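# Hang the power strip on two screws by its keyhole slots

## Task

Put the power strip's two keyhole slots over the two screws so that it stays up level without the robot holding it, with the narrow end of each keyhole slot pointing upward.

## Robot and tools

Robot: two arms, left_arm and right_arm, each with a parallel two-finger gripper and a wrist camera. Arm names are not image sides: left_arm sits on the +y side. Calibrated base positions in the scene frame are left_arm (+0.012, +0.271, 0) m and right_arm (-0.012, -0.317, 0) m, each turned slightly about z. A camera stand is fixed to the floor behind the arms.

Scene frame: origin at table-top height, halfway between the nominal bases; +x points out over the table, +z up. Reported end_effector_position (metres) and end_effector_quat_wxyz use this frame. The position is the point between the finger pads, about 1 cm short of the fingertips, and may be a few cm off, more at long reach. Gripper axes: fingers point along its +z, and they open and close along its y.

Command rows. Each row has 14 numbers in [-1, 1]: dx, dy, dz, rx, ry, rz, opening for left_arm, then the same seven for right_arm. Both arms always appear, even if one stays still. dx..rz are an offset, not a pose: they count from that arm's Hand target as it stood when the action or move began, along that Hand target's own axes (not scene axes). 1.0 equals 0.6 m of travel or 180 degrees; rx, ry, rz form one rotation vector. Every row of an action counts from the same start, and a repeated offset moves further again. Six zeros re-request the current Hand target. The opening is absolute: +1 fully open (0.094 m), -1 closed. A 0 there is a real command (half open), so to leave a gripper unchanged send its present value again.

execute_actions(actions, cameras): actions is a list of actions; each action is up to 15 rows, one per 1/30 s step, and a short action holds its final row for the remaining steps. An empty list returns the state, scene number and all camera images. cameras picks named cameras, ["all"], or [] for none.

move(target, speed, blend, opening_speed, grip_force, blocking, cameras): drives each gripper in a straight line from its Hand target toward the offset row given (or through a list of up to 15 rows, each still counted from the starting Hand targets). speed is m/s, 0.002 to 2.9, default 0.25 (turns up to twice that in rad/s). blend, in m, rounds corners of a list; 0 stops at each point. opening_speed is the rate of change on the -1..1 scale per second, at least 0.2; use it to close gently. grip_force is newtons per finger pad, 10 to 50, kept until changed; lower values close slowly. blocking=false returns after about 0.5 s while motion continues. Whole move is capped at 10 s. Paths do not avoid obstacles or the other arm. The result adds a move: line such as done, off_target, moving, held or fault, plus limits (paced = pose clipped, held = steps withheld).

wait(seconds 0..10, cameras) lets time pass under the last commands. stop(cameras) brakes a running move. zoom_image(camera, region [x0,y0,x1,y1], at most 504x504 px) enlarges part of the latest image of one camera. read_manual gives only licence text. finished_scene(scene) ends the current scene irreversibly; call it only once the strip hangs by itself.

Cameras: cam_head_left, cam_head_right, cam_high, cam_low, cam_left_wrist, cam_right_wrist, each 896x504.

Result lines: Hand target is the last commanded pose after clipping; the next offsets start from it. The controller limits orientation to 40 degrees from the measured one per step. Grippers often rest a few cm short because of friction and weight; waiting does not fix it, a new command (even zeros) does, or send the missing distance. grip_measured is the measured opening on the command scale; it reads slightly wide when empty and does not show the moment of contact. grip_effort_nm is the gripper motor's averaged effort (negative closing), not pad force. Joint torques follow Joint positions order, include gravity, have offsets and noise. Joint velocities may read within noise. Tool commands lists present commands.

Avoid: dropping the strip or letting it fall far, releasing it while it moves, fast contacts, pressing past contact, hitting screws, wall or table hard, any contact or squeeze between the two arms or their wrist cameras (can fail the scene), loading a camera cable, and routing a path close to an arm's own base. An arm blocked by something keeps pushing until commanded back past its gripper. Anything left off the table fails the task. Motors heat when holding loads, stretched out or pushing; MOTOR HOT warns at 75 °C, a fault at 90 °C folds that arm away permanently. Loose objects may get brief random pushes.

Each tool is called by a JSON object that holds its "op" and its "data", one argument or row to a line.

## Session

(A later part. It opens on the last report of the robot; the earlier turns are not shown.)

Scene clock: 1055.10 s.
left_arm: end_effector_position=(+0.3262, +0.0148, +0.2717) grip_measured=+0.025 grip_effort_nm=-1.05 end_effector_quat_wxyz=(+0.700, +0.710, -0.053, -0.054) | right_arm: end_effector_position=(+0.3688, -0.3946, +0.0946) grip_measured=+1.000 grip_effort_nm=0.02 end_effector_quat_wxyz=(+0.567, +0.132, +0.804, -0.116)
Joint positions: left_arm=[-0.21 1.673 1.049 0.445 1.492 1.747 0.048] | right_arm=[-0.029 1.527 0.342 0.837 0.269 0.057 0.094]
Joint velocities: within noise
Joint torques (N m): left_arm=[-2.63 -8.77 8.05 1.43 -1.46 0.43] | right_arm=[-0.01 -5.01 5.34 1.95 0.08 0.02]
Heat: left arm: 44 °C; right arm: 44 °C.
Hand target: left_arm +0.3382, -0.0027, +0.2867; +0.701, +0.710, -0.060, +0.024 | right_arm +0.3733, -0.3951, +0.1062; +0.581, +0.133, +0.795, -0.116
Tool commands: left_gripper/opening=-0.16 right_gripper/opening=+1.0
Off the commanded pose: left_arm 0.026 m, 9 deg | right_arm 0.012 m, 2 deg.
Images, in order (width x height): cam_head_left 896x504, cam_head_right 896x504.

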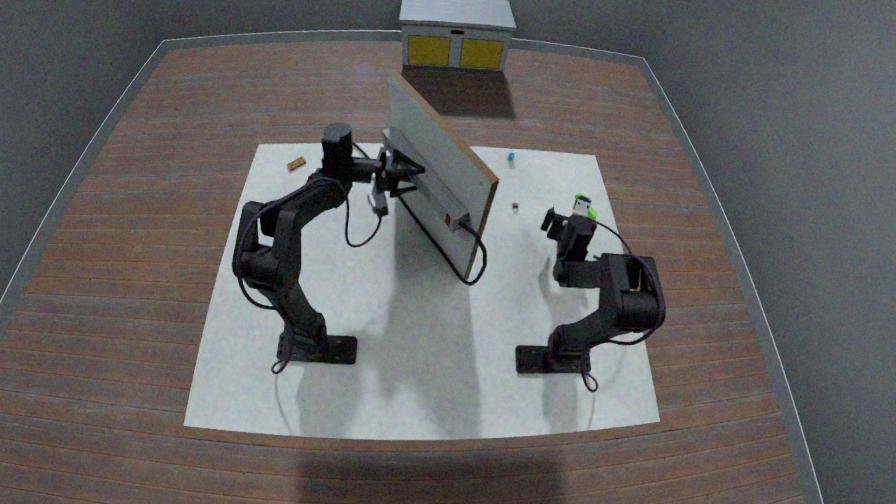

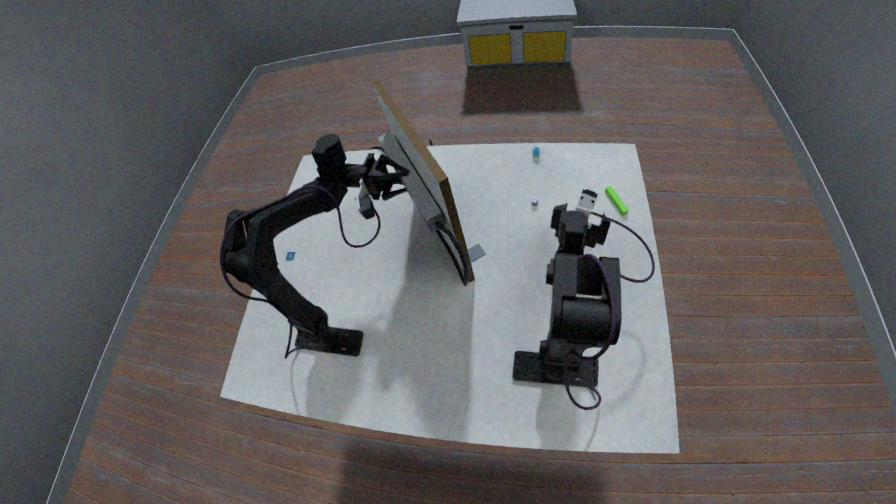

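{"op": "move", "data": {
  "target": [
    [0.004,0,0,0,-0.03,0,-0.16,0,0,0,0,0,0,1]
  ],
  "speed": 0.05
}}

{"op": "move", "data": {
  "target": [
    [0.01,-0.005,0.01,0,-0.02,-0.006,-0.16,0,0,0,0,0,0,1]
  ],
  "speed": 0.05
}}

Scene clock: 1061.23 s.
left_arm: end_effector_position=(+0.3274, +0.0131, +0.2730) grip_measured=+0.025 grip_effort_nm=-1.05 end_effector_quat_wxyz=(+0.702, +0.707, -0.074, -0.048) | right_arm: end_effector_position=(+0.3688, -0.3946, +0.0946) grip_measured=+1.000 grip_effort_nm=0.02 end_effector_quat_wxyz=(+0.567, +0.132, +0.804, -0.116)
Joint positions: left_arm=[-0.213 1.693 1.074 0.442 1.512 1.784 0.048] | right_arm=[-0.029 1.527 0.342 0.837 0.269 0.057 0.094]
Joint torques (N m): left_arm=[-2.17 -5.44 12.22 0.99 -0.61 0.36] | right_arm=[-0.01 -5.05 5.34 1.99 0.1 0.01]
Heat: left arm: 44 °C; right arm: 44 °C.
Hand target: left_arm +0.3406, -0.0028, +0.2870; +0.697, +0.711, -0.093, -0.010 | right_arm +0.3733, -0.3951, +0.1062; +0.581, +0.133, +0.795, -0.116
Off the commanded pose: left_arm 0.025 m, 5 deg | right_arm 0.012 m, 2 deg.
move: off_target (left_arm, right_arm)

Scene clock: 1062.47 s.
left_arm: end_effector_position=(+0.3280, +0.0132, +0.2728) grip_measured=+0.025 grip_effort_nm=-1.05 end_effector_quat_wxyz=(+0.704, +0.700, -0.097, -0.068) | right_arm: end_effector_position=(+0.3688, -0.3946, +0.0946) grip_measured=+1.000 grip_effort_nm=0.02 end_effector_quat_wxyz=(+0.567, +0.132, +0.804, -0.116)
Joint positions: left_arm=[-0.211 1.737 1.117 0.442 1.575 1.791 0.048] | right_arm=[-0.029 1.527 0.342 0.837 0.269 0.057 0.094]
Joint torques (N m): left_arm=[-2.92 -4.46 13.5 1.13 -0.77 -0.09] | right_arm=[-0.02 -5.04 5.39 1.98 0.08 0]
Heat: left arm: 44 °C; right arm: 44 °C.
Hand target: left_arm +0.3460, -0.0096, +0.2846; +0.694, +0.711, -0.108, -0.038 | right_arm +0.3733, -0.3951, +0.1062; +0.581, +0.133, +0.795, -0.116
Off the commanded pose: left_arm 0.031 m, 4 deg | right_arm 0.012 m, 2 deg.
move: off_target (left_arm, right_arm)

{"op": "move", "data": {
  "target": [
    [0,0,0.006,0,0.02,-0.01,-0.16,0,0,0,0,0,0,1]
  ],
  "speed": 0.03
}}

{"op": "move", "data": {
  "target": [
    [0,0,0.004,0,0.02,-0.008,-0.16,0,0,0,0,0,0,1]
  ],
  "speed": 0.03
}}

Scene clock: 1075.03 s.
left_arm: end_effector_position=(+0.3281, +0.0132, +0.2728) grip_measured=+0.025 grip_effort_nm=-1.05 end_effector_quat_wxyz=(+0.704, +0.701, -0.094, -0.070) | right_arm: end_effector_position=(+0.3688, -0.3946, +0.0946) grip_measured=+1.000 grip_effort_nm=0.02 end_effector_quat_wxyz=(+0.567, +0.132, +0.804, -0.116)
Joint positions: left_arm=[-0.211 1.737 1.117 0.442 1.575 1.785 0.048] | right_arm=[-0.029 1.527 0.342 0.837 0.269 0.057 0.094]
Joint torques (N m): left_arm=[-3.48 -7.3 10.41 0.9 -1.54 -0.19] | right_arm=[-0.13 -5.05 5.44 1.93 0.09 0]
Heat: left arm: 46 °C; right arm: 44 °C.
Hand target: left_arm +0.3452, -0.0131, +0.2844; +0.696, +0.713, -0.075, -0.027 | right_arm +0.3733, -0.3951, +0.1062; +0.581, +0.133, +0.795, -0.116
Off the commanded pose: left_arm 0.034 m, 6 deg | right_arm 0.012 m, 2 deg.
move: off_target (left_arm, right_arm)

Scene clock: 1076.73 s.
left_arm: end_effector_position=(+0.3280, +0.0132, +0.2734) grip_measured=+0.025 grip_effort_nm=-1.05 end_effector_quat_wxyz=(+0.704, +0.701, -0.093, -0.070) | right_arm: end_effector_position=(+0.3688, -0.3946, +0.0946) grip_measured=+1.000 grip_effort_nm=0.02 end_effector_quat_wxyz=(+0.567, +0.132, +0.804, -0.116)
Joint positions: left_arm=[-0.211 1.734 1.117 0.437 1.572 1.784 0.048] | right_arm=[-0.029 1.527 0.342 0.837 0.269 0.057 0.094]
Joint torques (N m): left_arm=[-3.96 -9.77 7.9 0.78 -2.17 -0.31] | right_arm=[-0.06 -5.09 5.34 1.98 0.08 0]
Heat: left arm: 46 °C; right arm: 44 °C.
Hand target: left_arm +0.3449, -0.0155, +0.2844; +0.698, +0.715, -0.044, -0.013 | right_arm +0.3733, -0.3951, +0.1062; +0.581, +0.133, +0.795, -0.116
Off the commanded pose: left_arm 0.035 m, 9 deg | right_arm 0.012 m, 2 deg.
move: off_target (left_arm, right_arm)

{"op": "move", "data": {
  "target": [
    [-0.0217,0,-0.0297,0,0,-0.008,-0.16,0,0,0,0,0,0,1]
  ],
  "speed": 0.03
}}

Scene clock: 1081.40 s.
left_arm: end_effector_position=(+0.3277, +0.0131, +0.2734) grip_measured=+0.025 grip_effort_nm=-1.05 end_effector_quat_wxyz=(+0.701, +0.708, -0.065, -0.051) | right_arm: end_effector_position=(+0.3688, -0.3946, +0.0946) grip_measured=+1.000 grip_effort_nm=0.02 end_effector_quat_wxyz=(+0.567, +0.132, +0.804, -0.116)
Joint positions: left_arm=[-0.213 1.687 1.071 0.437 1.503 1.769 0.048] | right_arm=[-0.029 1.527 0.342 0.837 0.269 0.057 0.094]
Joint torques (N m): left_arm=[-1.52 -9.81 6.89 0.87 -1.11 -0.36] | right_arm=[-0.06 -5.03 5.5 1.96 0.07 0.04]
Heat: left arm: 45 °C; right arm: 44 °C.
Hand target: left_arm +0.3333, +0.0033, +0.2843; +0.698, +0.715, -0.035, -0.022 | right_arm +0.3733, -0.3951, +0.1062; +0.581, +0.133, +0.795, -0.116
Off the commanded pose: left_arm 0.016 m, 5 deg | right_arm 0.012 m, 2 deg.
move: off_target (left_arm, right_arm)

{"op": "move", "data": {
  "target": [
    [0,0,0.004,0,0.008,-0.008,-0.16,0,0,0,0,0,0,1]
  ],
  "speed": 0.03
}}

{"op": "move", "data": {
  "target": [
    [0,0,0.004,0,0.008,-0.008,-0.16,0,0,0,0,0,0,1]
  ],
  "speed": 0.03
}}

Scene clock: 1092.27 s.
left_arm: end_effector_position=(+0.3280, +0.0134, +0.2736) grip_measured=+0.025 grip_effort_nm=-1.05 end_effector_quat_wxyz=(+0.700, +0.711, -0.053, -0.045) | right_arm: end_effector_position=(+0.3688, -0.3946, +0.0946) grip_measured=+1.000 grip_effort_nm=0.02 end_effector_quat_wxyz=(+0.567, +0.132, +0.804, -0.116)
Joint positions: left_arm=[-0.213 1.67 1.055 0.437 1.477 1.76 0.048] | right_arm=[-0.029 1.527 0.342 0.837 0.269 0.057 0.094]
Joint torques (N m): left_arm=[-2.04 -9.57 6.95 0.87 -1.17 -0.57] | right_arm=[-0.08 -5.05 5.44 1.97 0.07 -0.02]
Heat: left arm: 43 °C; right arm: 44 °C.
Hand target: left_arm +0.3332, +0.0009, +0.2842; +0.698, +0.716, -0.017, -0.022 | right_arm +0.3733, -0.3951, +0.1062; +0.581, +0.133, +0.795, -0.116
Off the commanded pose: left_arm 0.017 m, 5 deg | right_arm 0.012 m, 2 deg.
move: off_target (left_arm, right_arm)

Scene clock: 1093.53 s.
left_arm: end_effector_position=(+0.3279, +0.0134, +0.2737) grip_measured=+0.025 grip_effort_nm=-1.05 end_effector_quat_wxyz=(+0.698, +0.713, -0.040, -0.042) | right_arm: end_effector_position=(+0.3688, -0.3946, +0.0946) grip_measured=+1.000 grip_effort_nm=0.02 end_effector_quat_wxyz=(+0.567, +0.132, +0.804, -0.116)
Joint positions: left_arm=[-0.215 1.653 1.04 0.437 1.452 1.743 0.048] | right_arm=[-0.029 1.527 0.342 0.837 0.269 0.057 0.094]
Joint torques (N m): left_arm=[-2.7 -9.4 7.06 0.9 -1.27 -0.7] | right_arm=[-0.03 -5.04 5.38 1.95 0.08 0.02]
Heat: left arm: 43 °C; right arm: 44 °C.
Hand target: left_arm +0.3330, -0.0015, +0.2842; +0.698, +0.716, +0.000, -0.021 | right_arm +0.3733, -0.3951, +0.1062; +0.581, +0.133, +0.795, -0.116
Off the commanded pose: left_arm 0.019 m, 5 deg | right_arm 0.012 m, 2 deg.
move: off_target (left_arm, right_arm)

{"op": "execute_actions", "data": {
  "actions": [],
  "cameras": ["cam_head_right","cam_head_left","cam_left_wrist"]
}}

{"op": "zoom_image", "data": {
  "camera": "cam_head_right",
  "region": [375, 125, 455, 240]
}}

{"op": "zoom_image", "data": {
  "camera": "cam_head_left",
  "region": [375, 110, 495, 240]
}}

Scene clock: 1097.83 s.
left_arm: end_effector_position=(+0.3279, +0.0134, +0.2737) grip_measured=+0.025 grip_effort_nm=-1.05 end_effector_quat_wxyz=(+0.698, +0.713, -0.040, -0.042) | right_arm: end_effector_position=(+0.3688, -0.3946, +0.0946) grip_measured=+1.000 grip_effort_nm=0.02 end_effector_quat_wxyz=(+0.567, +0.132, +0.804, -0.116)
Joint positions: left_arm=[-0.215 1.653 1.04 0.437 1.452 1.743 0.048] | right_arm=[-0.029 1.527 0.342 0.837 0.269 0.057 0.094]
Joint velocities: within noise
Joint torques (N m): left_arm=[-2.62 -9.33 7.1 0.9 -1.27 -0.71] | right_arm=[-0.05 -5.08 5.52 1.97 0.08 0]
Heat: left arm: 43 °C; right arm: 44 °C.
Hand target: left_arm +0.3330, -0.0015, +0.2842; +0.698, +0.716, +0.000, -0.022 | right_arm +0.3733, -0.3951, +0.1062; +0.581, +0.133, +0.795, -0.116
Tool commands: left_gripper/opening=-0.16 right_gripper/opening=+1.0
Off the commanded pose: left_arm 0.019 m, 5 deg | right_arm 0.012 m, 2 deg.
Images, in order (width x height): cam_head_left 896x504, cam_head_right 896x504, cam_left_wrist 896x504.

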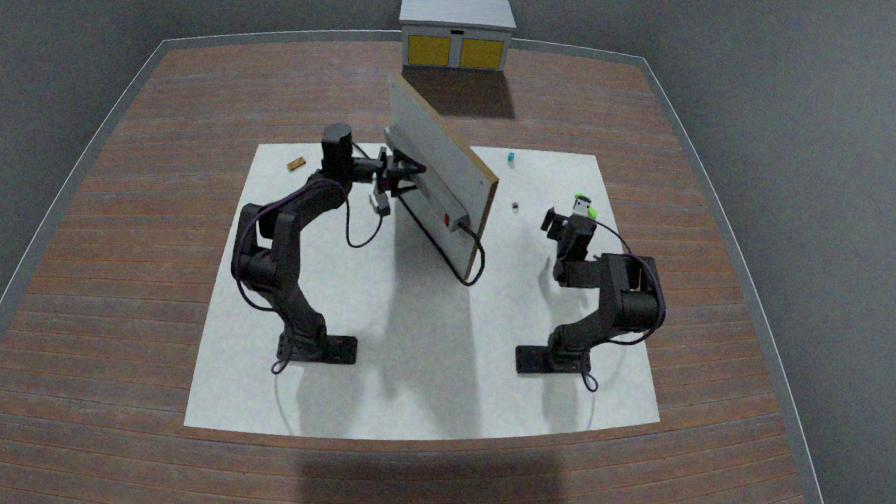

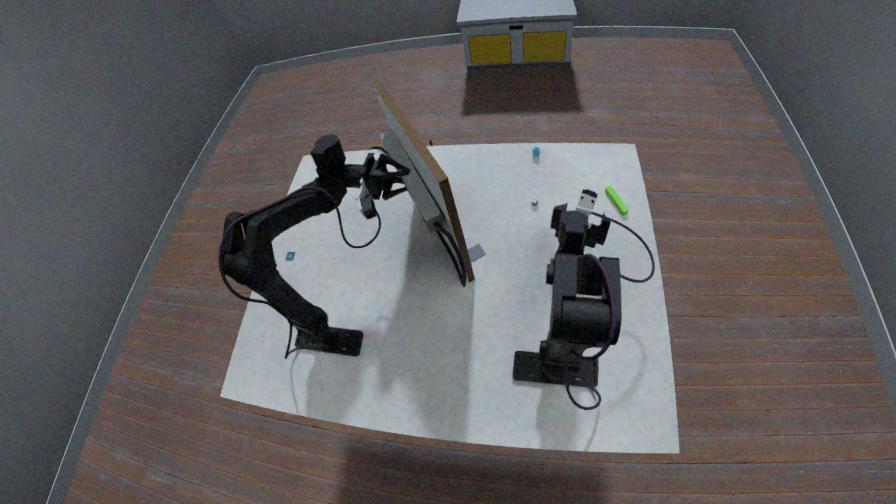

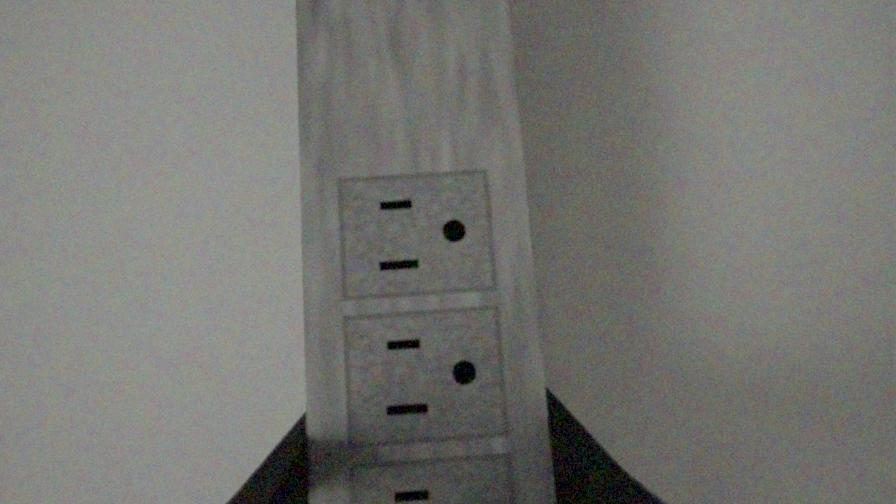

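Scaled by 4.383.

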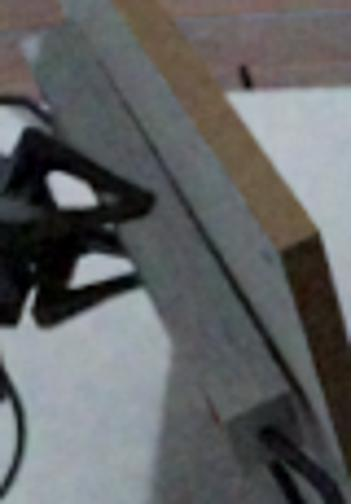

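Scaled by 3.877.

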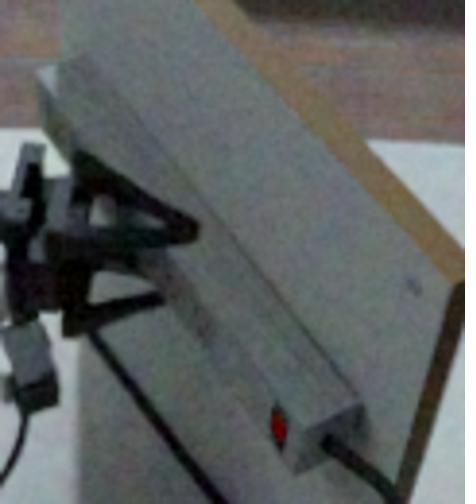

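{"op": "move", "data": {
  "target": [
    [0,0.002,0.004,0,0.03,-0.006,-0.16,0,0,0,0,0,0,1]
  ],
  "speed": 0.05
}}

{"op": "move", "data": {
  "target": [
    [0,0.002,0.004,0,0.02,-0.006,-0.16,0,0,0,0,0,0,1]
  ],
  "speed": 0.05,
  "cameras": ["cam_head_right","cam_head_left"]
}}

{"op": "zoom_image", "data": {
  "camera": "cam_head_right",
  "region": [375, 125, 455, 240]
}}

{"op": "zoom_image", "data": {
  "camera": "cam_head_left",
  "region": [375, 110, 495, 240]
}}

Scene clock: 1107.57 s.
left_arm: end_effector_position=(+0.3281, +0.0128, +0.2732) grip_measured=+0.025 grip_effort_nm=-1.05 end_effector_quat_wxyz=(+0.693, +0.721, +0.003, -0.014) | right_arm: end_effector_position=(+0.3688, -0.3946, +0.0946) grip_measured=+1.000 grip_effort_nm=0.02 end_effector_quat_wxyz=(+0.567, +0.132, +0.804, -0.116)
Joint positions: left_arm=[-0.225 1.586 0.978 0.437 1.341 1.713 0.048] | right_arm=[-0.029 1.527 0.342 0.837 0.269 0.057 0.094]
Joint torques (N m): left_arm=[-3.56 -8.32 7.39 1.3 -1.3 -0.94] | right_arm=[-0.09 -5.07 5.44 1.94 0.1 0]
Heat: left arm: 42 °C; right arm: 44 °C.
Hand target: left_arm +0.3330, -0.0039, +0.2853; +0.697, +0.716, +0.040, +0.006 | right_arm +0.3733, -0.3951, +0.1062; +0.581, +0.133, +0.795, -0.116
Off the commanded pose: left_arm 0.021 m, 5 deg | right_arm 0.012 m, 2 deg.
move: off_target (left_arm, right_arm)

Scene clock: 1108.87 s.
left_arm: end_effector_position=(+0.3280, +0.0124, +0.2737) grip_measured=+0.025 grip_effort_nm=-1.05 end_effector_quat_wxyz=(+0.690, +0.724, +0.027, +0.006) | right_arm: end_effector_position=(+0.3688, -0.3946, +0.0946) grip_measured=+1.000 grip_effort_nm=0.02 end_effector_quat_wxyz=(+0.567, +0.132, +0.804, -0.116)
Joint positions: left_arm=[-0.236 1.541 0.942 0.437 1.267 1.697 0.048] | right_arm=[-0.029 1.527 0.342 0.837 0.269 0.057 0.094]
Joint torques (N m): left_arm=[-4.19 -7.65 7.6 1.43 -1.38 -1.14] | right_arm=[-0.05 -5.16 5.34 1.98 0.08 -0.01]
Heat: left arm: 42 °C; right arm: 44 °C.
Hand target: left_arm +0.3332, -0.0063, +0.2864; +0.695, +0.715, +0.069, +0.022 | right_arm +0.3733, -0.3951, +0.1062; +0.581, +0.133, +0.795, -0.116
Off the commanded pose: left_arm 0.023 m, 5 deg | right_arm 0.012 m, 2 deg.
move: off_target (left_arm, right_arm)
Images, in order (width x height): cam_head_left 896x504, cam_head_right 896x504.

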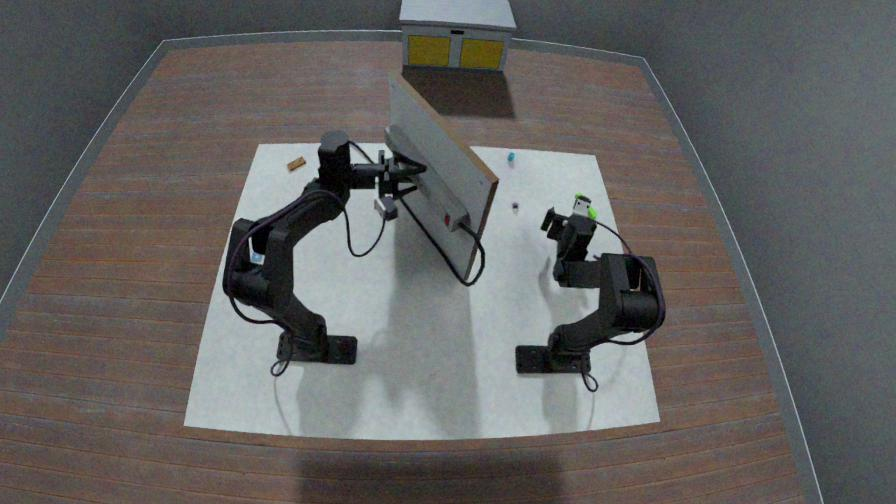

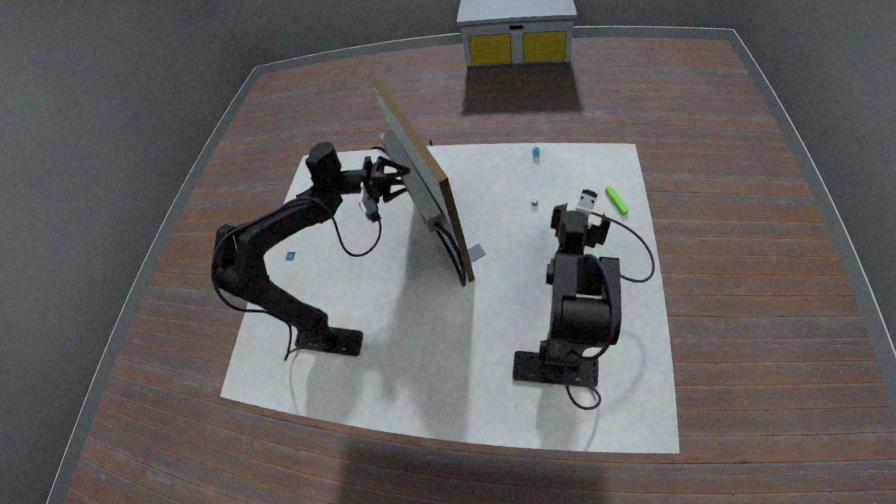

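Scaled by 4.383.

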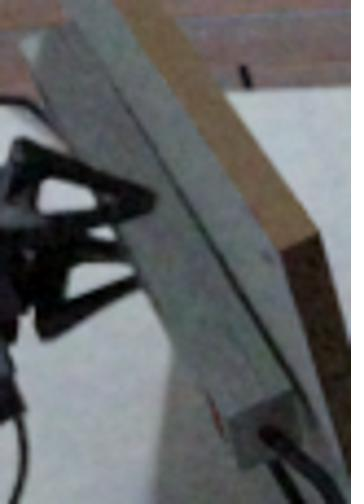

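Scaled by 3.877.

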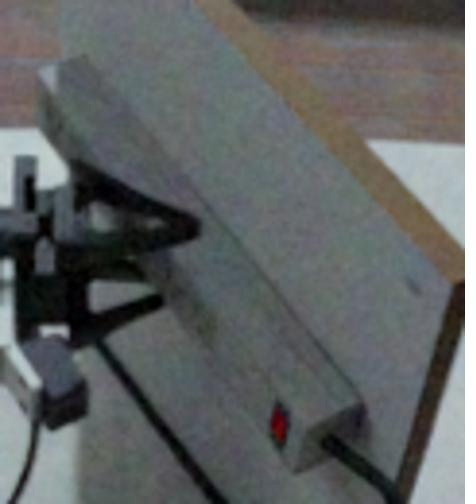

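{"op": "move", "data": {
  "target": [
    [-0.0068,-0.03,-0.0152,0,0,0.004,-0.16,0,0,0,0,0,0,1]
  ],
  "speed": 0.04
}}

{"op": "move", "data": {
  "target": [
    [0,-0.02,0,0,0,0.002,-0.16,0,0,0,0,0,0,1]
  ],
  "speed": 0.04
}}

Scene clock: 1118.83 s.
left_arm: end_effector_position=(+0.3281, +0.0124, +0.2721) grip_measured=+0.025 grip_effort_nm=-1.05 end_effector_quat_wxyz=(+0.696, +0.716, +0.039, +0.031) | right_arm: end_effector_position=(+0.3688, -0.3946, +0.0946) grip_measured=+1.000 grip_effort_nm=0.02 end_effector_quat_wxyz=(+0.567, +0.132, +0.804, -0.116)
Joint positions: left_arm=[-0.245 1.521 0.876 0.565 1.208 1.636 0.048] | right_arm=[-0.029 1.527 0.342 0.837 0.269 0.057 0.094]
Joint torques (N m): left_arm=[-2.29 -6.23 5.7 1.15 -0.7 -0.42] | right_arm=[-0.06 -5.16 5.41 1.95 0.08 0.01]
Heat: left arm: 42 °C; right arm: 44 °C.
Hand target: left_arm +0.3268, +0.0026, +0.2690; +0.695, +0.716, +0.064, +0.026 | right_arm +0.3733, -0.3951, +0.1062; +0.581, +0.133, +0.795, -0.116
Off the commanded pose: left_arm 0.010 m, 3 deg | right_arm 0.012 m, 2 deg.
move: off_target (left_arm, right_arm)

Scene clock: 1120.07 s.
left_arm: end_effector_position=(+0.3277, +0.0130, +0.2708) grip_measured=+0.025 grip_effort_nm=-1.05 end_effector_quat_wxyz=(+0.701, +0.711, +0.037, +0.043) | right_arm: end_effector_position=(+0.3688, -0.3946, +0.0946) grip_measured=+1.000 grip_effort_nm=0.02 end_effector_quat_wxyz=(+0.567, +0.132, +0.804, -0.116)
Joint positions: left_arm=[-0.247 1.521 0.843 0.644 1.192 1.612 0.048] | right_arm=[-0.029 1.527 0.342 0.837 0.269 0.057 0.094]
Joint torques (N m): left_arm=[-2.24 -4.89 4.9 0.96 -0.54 -0.12] | right_arm=[0.13 -5.09 5.42 1.98 0.1 -0.02]
Heat: left arm: 42 °C; right arm: 44 °C.
Hand target: left_arm +0.3261, +0.0029, +0.2571; +0.695, +0.716, +0.062, +0.028 | right_arm +0.3733, -0.3951, +0.1062; +0.581, +0.133, +0.795, -0.116
Off the commanded pose: left_arm 0.017 m, 4 deg | right_arm 0.012 m, 2 deg.
move: off_target (left_arm, right_arm)

{"op": "move", "data": {
  "target": [
    [0.008,0.012,0.022,0,0,0,-0.16,0,0,0,0,0,0,1],
    [0.008,0.035,0.022,0,0,0,-0.16,0,0,0,0,0,0,1],
    [0.008,0.012,0.022,0,0,0,-0.16,0,0,0,0,0,0,1]
  ],
  "speed": 0.04,
  "blend": 0.004,
  "cameras": ["cam_head_right","cam_head_left"]
}}

{"op": "zoom_image", "data": {
  "camera": "cam_head_right",
  "region": [375, 125, 455, 240]
}}

{"op": "zoom_image", "data": {
  "camera": "cam_head_left",
  "region": [375, 110, 495, 240]
}}

Scene clock: 1129.67 s.
left_arm: end_effector_position=(+0.3285, +0.0117, +0.2715) grip_measured=+0.025 grip_effort_nm=-1.05 end_effector_quat_wxyz=(+0.701, +0.710, +0.041, +0.043) | right_arm: end_effector_position=(+0.3688, -0.3946, +0.0946) grip_measured=+1.000 grip_effort_nm=0.02 end_effector_quat_wxyz=(+0.567, +0.132, +0.804, -0.116)
Joint positions: left_arm=[-0.251 1.521 0.847 0.641 1.183 1.606 0.048] | right_arm=[-0.029 1.527 0.342 0.837 0.269 0.057 0.094]
Joint torques (N m): left_arm=[-4.25 -3.15 8.47 0.85 -0.8 -0.14] | right_arm=[-0.01 -5.19 5.42 1.99 0.07 0]
Heat: left arm: 41 °C; right arm: 44 °C.
Hand target: left_arm +0.3329, -0.0097, +0.2636; +0.695, +0.716, +0.062, +0.028 | right_arm +0.3733, -0.3951, +0.1062; +0.581, +0.133, +0.795, -0.116
Off the commanded pose: left_arm 0.023 m, 3 deg | right_arm 0.012 m, 2 deg.
move: off_target (left_arm, right_arm)
Images, in order (width x height): cam_head_left 896x504, cam_head_right 896x504.

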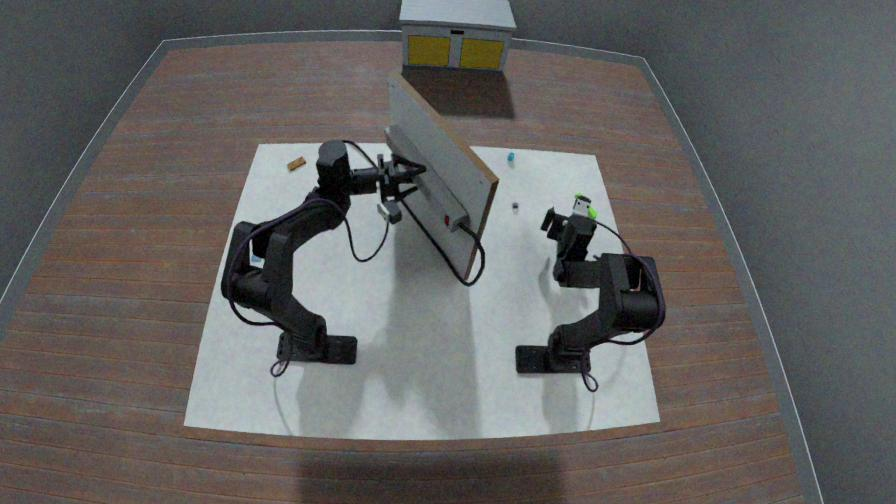

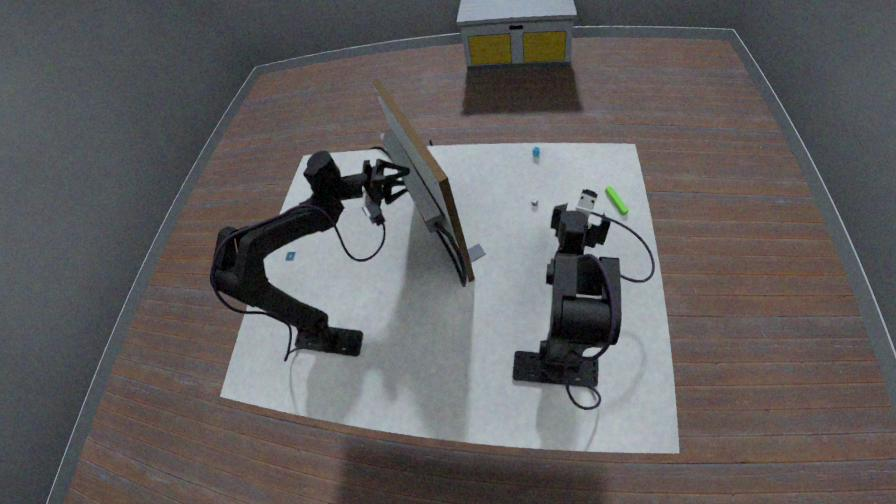

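Scaled by 4.383.

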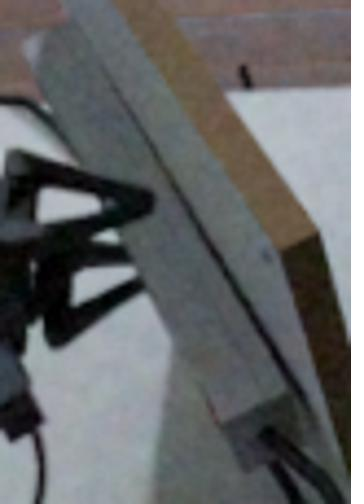

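Scaled by 3.877.

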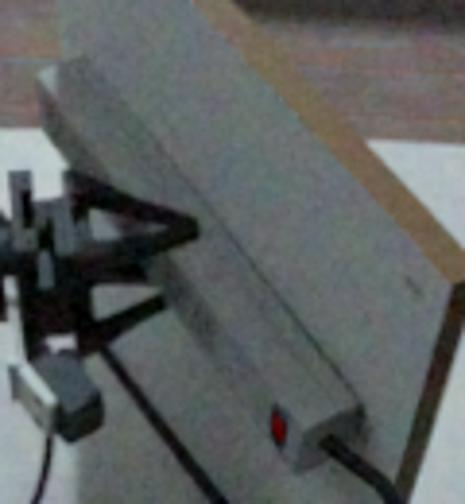

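{"op": "move", "data": {
  "target": [
    [0.02,0.017,-0.008,0,0,-0.002,-0.16,0,0,0,0,0,0,1]
  ],
  "speed": 0.03
}}

{"op": "move", "data": {
  "target": [
    [0.012,0.008,-0.004,0,0,-0.002,-0.16,0,0,0,0,0,0,1]
  ],
  "speed": 0.03
}}

{"op": "move", "data": {
  "target": [
    [0.012,0.008,-0.004,0,0,-0.002,-0.16,0,0,0,0,0,0,1]
  ],
  "speed": 0.03,
  "cameras": ["cam_head_right","cam_head_left"]
}}

{"op": "zoom_image", "data": {
  "camera": "cam_head_right",
  "region": [375, 125, 455, 240]
}}

Scene clock: 1148.17 s.
left_arm: end_effector_position=(+0.3291, +0.0121, +0.2714) grip_measured=+0.025 grip_effort_nm=-1.05 end_effector_quat_wxyz=(+0.702, +0.711, +0.031, +0.033) | right_arm: end_effector_position=(+0.3688, -0.3946, +0.0946) grip_measured=+1.000 grip_effort_nm=0.02 end_effector_quat_wxyz=(+0.567, +0.132, +0.804, -0.116)
Joint positions: left_arm=[-0.244 1.541 0.865 0.641 1.219 1.606 0.048] | right_arm=[-0.029 1.527 0.342 0.837 0.269 0.057 0.094]
Joint torques (N m): left_arm=[-2.45 -3.14 11.52 0.6 -0.86 -0.3] | right_arm=[-0.05 -5.12 5.31 1.98 0.11 0.04]
Heat: left arm: 43 °C; right arm: 44 °C.
Hand target: left_arm +0.3447, -0.0037, +0.2734; +0.695, +0.716, +0.064, +0.026 | right_arm +0.3733, -0.3951, +0.1062; +0.581, +0.133, +0.795, -0.116
Off the commanded pose: left_arm 0.022 m, 4 deg | right_arm 0.012 m, 2 deg.
move: off_target (left_arm, right_arm)

Scene clock: 1149.17 s.
left_arm: end_effector_position=(+0.3294, +0.0121, +0.2717) grip_measured=+0.025 grip_effort_nm=-1.05 end_effector_quat_wxyz=(+0.702, +0.711, +0.022, +0.020) | right_arm: end_effector_position=(+0.3688, -0.3946, +0.0946) grip_measured=+1.000 grip_effort_nm=0.02 end_effector_quat_wxyz=(+0.567, +0.132, +0.804, -0.116)
Joint positions: left_arm=[-0.238 1.561 0.888 0.633 1.255 1.607 0.048] | right_arm=[-0.029 1.527 0.342 0.837 0.269 0.057 0.094]
Joint torques (N m): left_arm=[-1.62 -3.67 12.15 0.55 -1.08 -0.47] | right_arm=[-0.12 -5.16 5.48 1.96 0.1 0.02]
Heat: left arm: 43 °C; right arm: 44 °C.
Hand target: left_arm +0.3518, -0.0005, +0.2779; +0.695, +0.716, +0.067, +0.024 | right_arm +0.3733, -0.3951, +0.1062; +0.581, +0.133, +0.795, -0.116
Off the commanded pose: left_arm 0.026 m, 5 deg | right_arm 0.012 m, 2 deg.
move: off_target (left_arm, right_arm)

Scene clock: 1150.23 s.
left_arm: end_effector_position=(+0.3292, +0.0120, +0.2721) grip_measured=+0.025 grip_effort_nm=-1.05 end_effector_quat_wxyz=(+0.702, +0.712, +0.013, +0.008) | right_arm: end_effector_position=(+0.3688, -0.3946, +0.0946) grip_measured=+1.000 grip_effort_nm=0.02 end_effector_quat_wxyz=(+0.567, +0.132, +0.804, -0.116)
Joint positions: left_arm=[-0.233 1.578 0.911 0.617 1.29 1.612 0.048] | right_arm=[-0.029 1.527 0.342 0.837 0.269 0.057 0.094]
Joint torques (N m): left_arm=[-0.79 -4.07 12.63 0.6 -1.28 -0.65] | right_arm=[-0.08 -5.07 5.44 1.99 0.09 0.03]
Heat: left arm: 43 °C; right arm: 44 °C.
Hand target: left_arm +0.3589, +0.0027, +0.2823; +0.695, +0.715, +0.069, +0.022 | right_arm +0.3733, -0.3951, +0.1062; +0.581, +0.133, +0.795, -0.116
Off the commanded pose: left_arm 0.033 m, 7 deg | right_arm 0.012 m, 2 deg.
move: off_target (left_arm, right_arm)
Images, in order (width x height): cam_head_left 896x504, cam_head_right 896x504.

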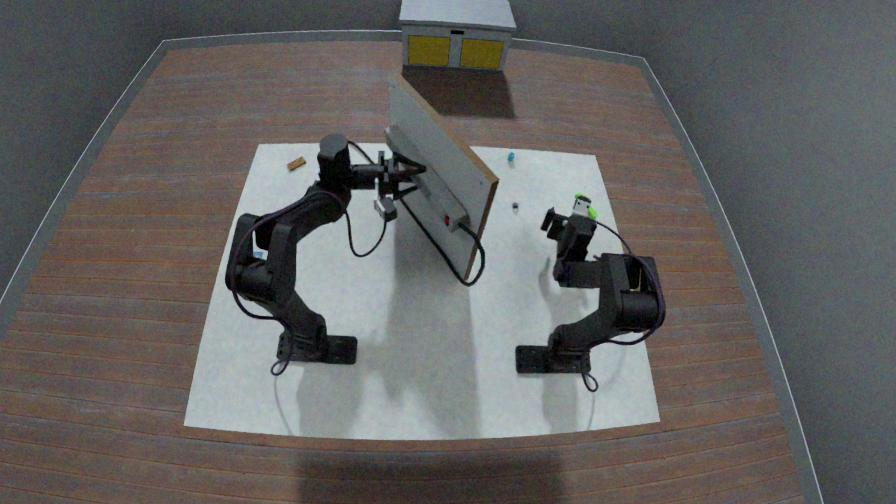

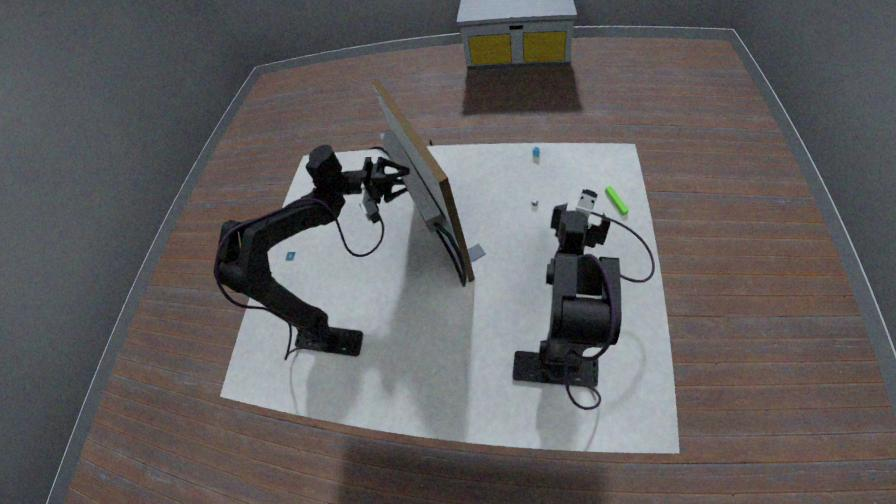

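Scaled by 4.383.

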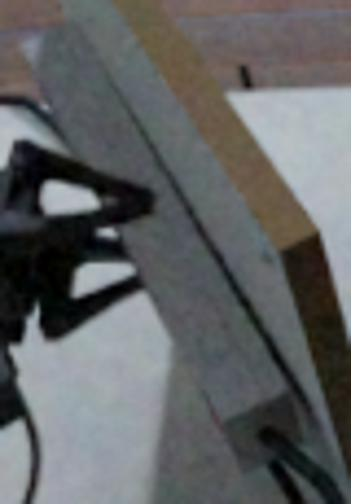

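{"op": "move", "data": {
  "target": [
    [0,0.004,0,0,0.01,-0.02,-0.16,0,0,0,0,0,0,1]
  ],
  "speed": 0.03
}}

{"op": "move", "data": {
  "target": [
    [0,0,0,0,0.01,-0.01,-0.16,0,0,0,0,0,0,1]
  ],
  "speed": 0.03
}}

Scene clock: 1167.67 s.
left_arm: end_effector_position=(+0.3294, +0.0125, +0.2721) grip_measured=+0.025 grip_effort_nm=-1.05 end_effector_quat_wxyz=(+0.702, +0.712, +0.015, +0.007) | right_arm: end_effector_position=(+0.3688, -0.3946, +0.0946) grip_measured=+1.000 grip_effort_nm=0.02 end_effector_quat_wxyz=(+0.567, +0.132, +0.804, -0.116)
Joint positions: left_arm=[-0.231 1.578 0.911 0.616 1.291 1.609 0.048] | right_arm=[-0.029 1.527 0.342 0.837 0.269 0.057 0.094]
Joint torques (N m): left_arm=[-1.11 -5.39 11.84 0.5 -1.61 -1.33] | right_arm=[-0.03 -5.08 5.39 1.98 0.08 0.01]
Heat: left arm: 43 °C; right arm: 44 °C.
Hand target: left_arm +0.3591, +0.0026, +0.2847; +0.694, +0.712, +0.102, +0.011 | right_arm +0.3733, -0.3951, +0.1062; +0.581, +0.133, +0.795, -0.116
Off the commanded pose: left_arm 0.034 m, 10 deg | right_arm 0.012 m, 2 deg.
move: off_target (left_arm, right_arm)

Scene clock: 1169.23 s.
left_arm: end_effector_position=(+0.3319, +0.0102, +0.2732) grip_measured=+0.025 grip_effort_nm=-1.05 end_effector_quat_wxyz=(+0.702, +0.711, +0.032, +0.001) | right_arm: end_effector_position=(+0.3688, -0.3946, +0.0946) grip_measured=+1.000 grip_effort_nm=0.02 end_effector_quat_wxyz=(+0.567, +0.132, +0.804, -0.116)
Joint positions: left_arm=[-0.239 1.576 0.914 0.614 1.267 1.573 0.048] | right_arm=[-0.029 1.527 0.342 0.837 0.269 0.057 0.094]
Joint torques (N m): left_arm=[-1.01 -6.58 10.48 0.46 -1.74 -1.23] | right_arm=[0.01 -5.19 5.46 1.98 0.1 0]
Heat: left arm: 43 °C; right arm: 44 °C.
Hand target: left_arm +0.3591, +0.0026, +0.2847; +0.693, +0.710, +0.124, +0.011 | right_arm +0.3733, -0.3951, +0.1062; +0.581, +0.133, +0.795, -0.116
Off the commanded pose: left_arm 0.030 m, 11 deg | right_arm 0.012 m, 2 deg.
move: off_target (left_arm, right_arm)

{"op": "execute_actions", "data": {
  "actions": [],
  "cameras": ["cam_head_right","cam_head_left","cam_left_wrist"]
}}

{"op": "zoom_image", "data": {
  "camera": "cam_head_right",
  "region": [375, 125, 455, 240]
}}

{"op": "zoom_image", "data": {
  "camera": "cam_head_left",
  "region": [375, 110, 495, 240]
}}

Scene clock: 1174.63 s.
left_arm: end_effector_position=(+0.3319, +0.0102, +0.2732) grip_measured=+0.025 grip_effort_nm=-1.05 end_effector_quat_wxyz=(+0.702, +0.711, +0.032, +0.001) | right_arm: end_effector_position=(+0.3688, -0.3946, +0.0946) grip_measured=+1.000 grip_effort_nm=0.02 end_effector_quat_wxyz=(+0.567, +0.132, +0.804, -0.116)
Joint positions: left_arm=[-0.239 1.576 0.914 0.614 1.267 1.573 0.048] | right_arm=[-0.029 1.527 0.342 0.837 0.269 0.057 0.094]
Joint velocities: within noise
Joint torques (N m): left_arm=[-0.91 -6.61 10.56 0.5 -1.75 -1.25] | right_arm=[-0.09 -5.2 5.45 1.97 0.09 0.02]
Heat: left arm: 44 °C; right arm: 44 °C.
Hand target: left_arm +0.3591, +0.0026, +0.2847; +0.693, +0.710, +0.124, +0.011 | right_arm +0.3733, -0.3951, +0.1062; +0.581, +0.133, +0.795, -0.116
Tool commands: left_gripper/opening=-0.16 right_gripper/opening=+1.0
Off the commanded pose: left_arm 0.030 m, 11 deg | right_arm 0.012 m, 2 deg.
Images, in order (width x height): cam_head_left 896x504, cam_head_right 896x504, cam_left_wrist 896x504.

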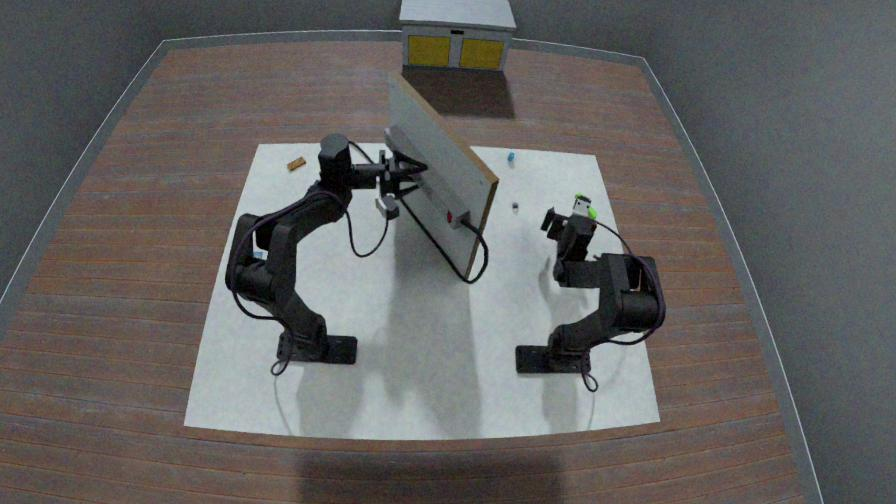

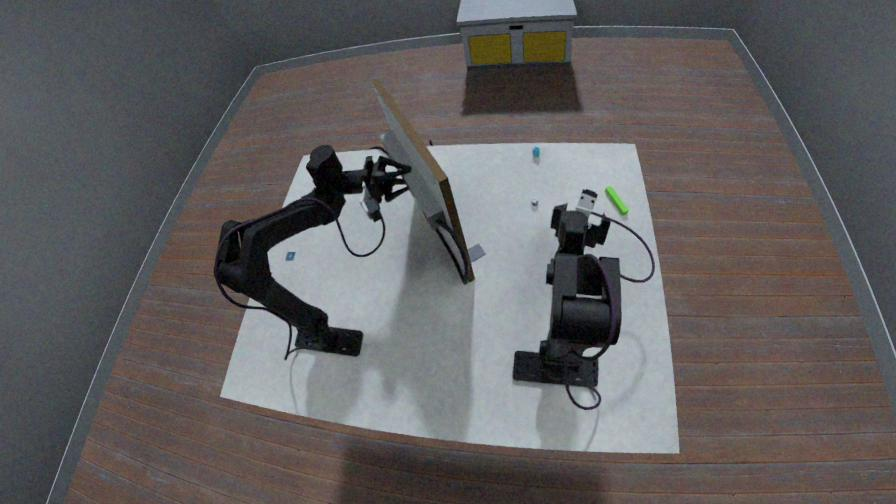

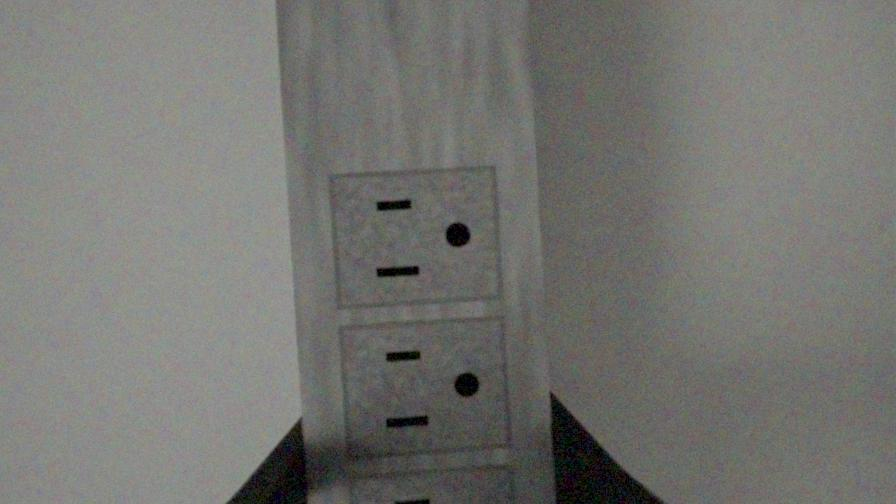

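Scaled by 4.383.

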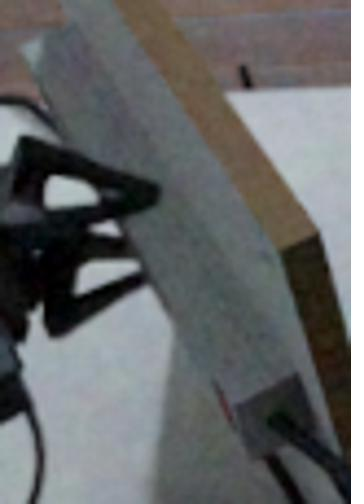

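Scaled by 3.877.

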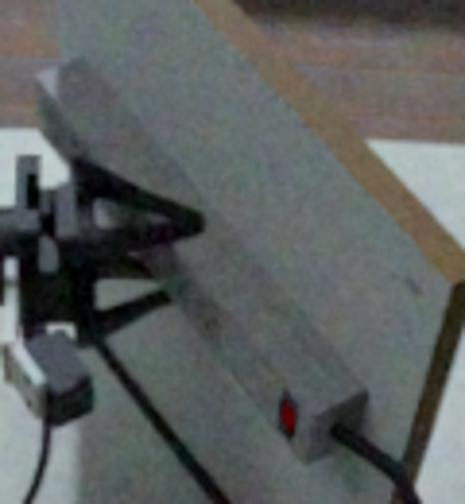

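{"op": "move", "data": {
  "target": [
    [-0.0275,-0.028,-0.012,0,-0.045,0.036,-0.16,0,0,0,0,0,0,1]
  ],
  "speed": 0.04
}}

{"op": "move", "data": {
  "target": [
    [0,-0.02,0,0,0,0,-0.16,0,0,0,0,0,0,1]
  ],
  "speed": 0.03
}}

Scene clock: 1183.70 s.
left_arm: end_effector_position=(+0.3312, +0.0100, +0.2717) grip_measured=+0.025 grip_effort_nm=-1.05 end_effector_quat_wxyz=(+0.702, +0.712, +0.020, +0.008) | right_arm: end_effector_position=(+0.3688, -0.3946, +0.0946) grip_measured=+1.000 grip_effort_nm=0.02 end_effector_quat_wxyz=(+0.567, +0.132, +0.804, -0.116)
Joint positions: left_arm=[-0.239 1.581 0.914 0.614 1.275 1.606 0.048] | right_arm=[-0.029 1.527 0.342 0.837 0.269 0.057 0.094]
Joint torques (N m): left_arm=[-0.03 -4.34 9.24 0.78 -0.14 -0.09] | right_arm=[-0.1 -5.04 5.52 1.96 0.09 0.02]
Heat: left arm: 45 °C; right arm: 44 °C.
Hand target: left_arm +0.3390, +0.0067, +0.2710; +0.698, +0.715, +0.035, +0.000 | right_arm +0.3733, -0.3951, +0.1062; +0.581, +0.133, +0.795, -0.116
Off the commanded pose: left_arm 0.009 m, 2 deg | right_arm 0.012 m, 2 deg.
move: off_target (right_arm)

Scene clock: 1184.70 s.
left_arm: end_effector_position=(+0.3311, +0.0097, +0.2712) grip_measured=+0.025 grip_effort_nm=-1.05 end_effector_quat_wxyz=(+0.702, +0.712, +0.015, +0.009) | right_arm: end_effector_position=(+0.3688, -0.3946, +0.0946) grip_measured=+1.000 grip_effort_nm=0.02 end_effector_quat_wxyz=(+0.567, +0.132, +0.804, -0.116)
Joint positions: left_arm=[-0.239 1.587 0.914 0.627 1.281 1.606 0.048] | right_arm=[-0.029 1.527 0.342 0.837 0.269 0.057 0.094]
Joint torques (N m): left_arm=[-0.05 -3.81 6.6 1.05 -0.21 -0.02] | right_arm=[-0.05 -5.09 5.42 1.97 0.1 0.03]
Heat: left arm: 45 °C; right arm: 44 °C.
Hand target: left_arm +0.3384, +0.0069, +0.2590; +0.698, +0.715, +0.035, +0.000 | right_arm +0.3733, -0.3951, +0.1062; +0.581, +0.133, +0.795, -0.116
Off the commanded pose: left_arm 0.014 m, 3 deg | right_arm 0.012 m, 2 deg.
move: off_target (left_arm, right_arm)

{"op": "move", "data": {
  "target": [
    [-0.004,-0.02,0,0,0,-0.003,-0.16,0,0,0,0,0,0,1]
  ],
  "speed": 0.03
}}

{"op": "move", "data": {
  "target": [
    [-0.004,-0.015,0,0,0,-0.003,-0.16,0,0,0,0,0,0,1]
  ],
  "speed": 0.03
}}

Scene clock: 1188.93 s.
left_arm: end_effector_position=(+0.3305, +0.0093, +0.2588) grip_measured=+0.025 grip_effort_nm=-1.05 end_effector_quat_wxyz=(+0.702, +0.712, +0.014, +0.009) | right_arm: end_effector_position=(+0.3688, -0.3946, +0.0946) grip_measured=+1.000 grip_effort_nm=0.02 end_effector_quat_wxyz=(+0.567, +0.132, +0.804, -0.116)
Joint positions: left_arm=[-0.241 1.609 0.882 0.68 1.28 1.609 0.048] | right_arm=[-0.029 1.527 0.342 0.837 0.269 0.057 0.094]
Joint torques (N m): left_arm=[-0.18 -4.4 5.9 1.02 -0.22 -0.15] | right_arm=[-0.01 -5.08 5.41 1.95 0.07 0.02]
Heat: left arm: 44 °C; right arm: 44 °C.
Hand target: left_arm +0.3355, +0.0071, +0.2472; +0.698, +0.715, +0.038, -0.003 | right_arm +0.3733, -0.3951, +0.1062; +0.581, +0.133, +0.795, -0.116
Off the commanded pose: left_arm 0.013 m, 3 deg | right_arm 0.012 m, 2 deg.
move: off_target (left_arm, right_arm)

Scene clock: 1190.03 s.
left_arm: end_effector_position=(+0.3305, +0.0092, +0.2584) grip_measured=+0.025 grip_effort_nm=-1.05 end_effector_quat_wxyz=(+0.705, +0.709, +0.014, +0.015) | right_arm: end_effector_position=(+0.3688, -0.3946, +0.0946) grip_measured=+1.000 grip_effort_nm=0.02 end_effector_quat_wxyz=(+0.567, +0.132, +0.804, -0.116)
Joint positions: left_arm=[-0.242 1.61 0.866 0.725 1.27 1.591 0.048] | right_arm=[-0.029 1.527 0.342 0.837 0.269 0.057 0.094]
Joint torques (N m): left_arm=[-0.34 -4.08 4.62 0.97 -0.15 -0.09] | right_arm=[-0.08 -4.96 5.5 1.96 0.09 0.02]
Heat: left arm: 44 °C; right arm: 44 °C.
Hand target: left_arm +0.3326, +0.0072, +0.2383; +0.698, +0.715, +0.042, -0.006 | right_arm +0.3733, -0.3951, +0.1062; +0.581, +0.133, +0.795, -0.116
Off the commanded pose: left_arm 0.020 m, 4 deg | right_arm 0.012 m, 2 deg.
move: off_target (left_arm, right_arm)

{"op": "move", "data": {
  "target": [
    [-0.001,0.033,0.003,0,0,0.006,-0.16,0,0,0,0,0,0,1]
  ],
  "speed": 0.03,
  "cameras": ["cam_head_left","cam_head_right"]
}}

{"op": "zoom_image", "data": {
  "camera": "cam_head_left",
  "region": [375, 60, 505, 240]
}}

Scene clock: 1196.47 s.
left_arm: end_effector_position=(+0.3305, +0.0092, +0.2584) grip_measured=+0.025 grip_effort_nm=-1.05 end_effector_quat_wxyz=(+0.705, +0.709, +0.014, +0.015) | right_arm: end_effector_position=(+0.3688, -0.3946, +0.0946) grip_measured=+1.000 grip_effort_nm=0.02 end_effector_quat_wxyz=(+0.567, +0.132, +0.804, -0.116)
Joint positions: left_arm=[-0.242 1.61 0.866 0.725 1.27 1.59 0.048] | right_arm=[-0.029 1.527 0.342 0.837 0.269 0.057 0.094]
Joint torques (N m): left_arm=[-0.8 -5.85 8.18 0.46 -0.21 -0.11] | right_arm=[0.03 -5.09 5.33 1.96 0.08 0]
Heat: left arm: 43 °C; right arm: 44 °C.
Hand target: left_arm +0.3334, +0.0049, +0.2581; +0.698, +0.715, +0.035, +0.000 | right_arm +0.3733, -0.3951, +0.1062; +0.581, +0.133, +0.795, -0.116
Off the commanded pose: left_arm 0.005 m, 3 deg | right_arm 0.012 m, 2 deg.
move: off_target (left_arm, right_arm)
Images, in order (width x height): cam_head_left 896x504, cam_head_right 896x504.

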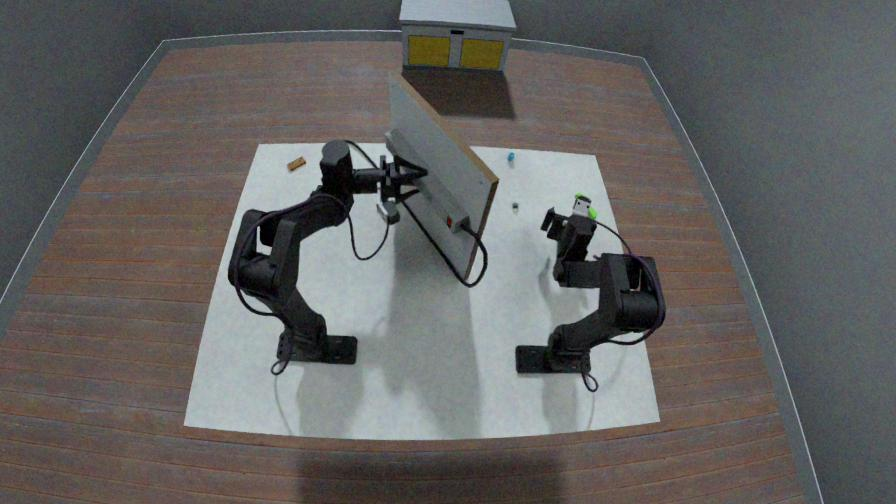

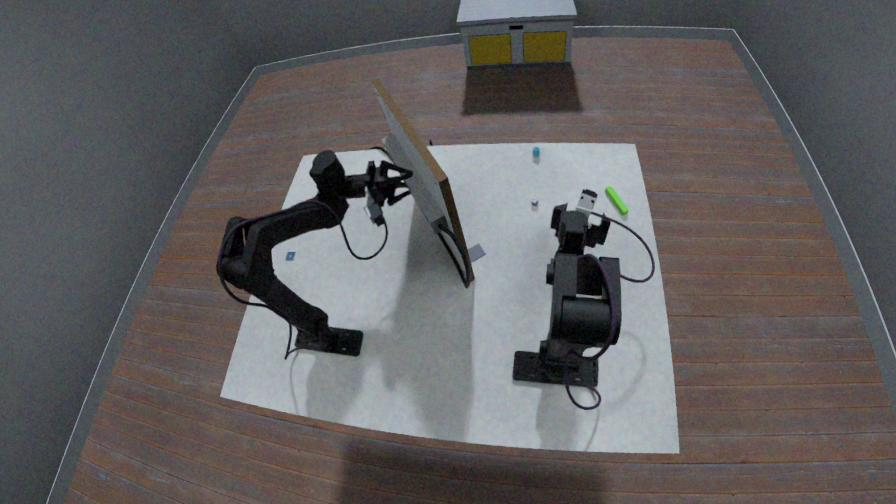

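Scaled by 2.800.

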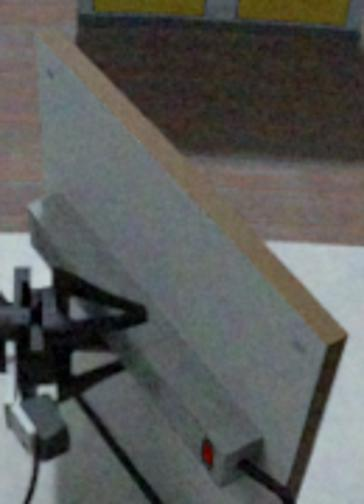

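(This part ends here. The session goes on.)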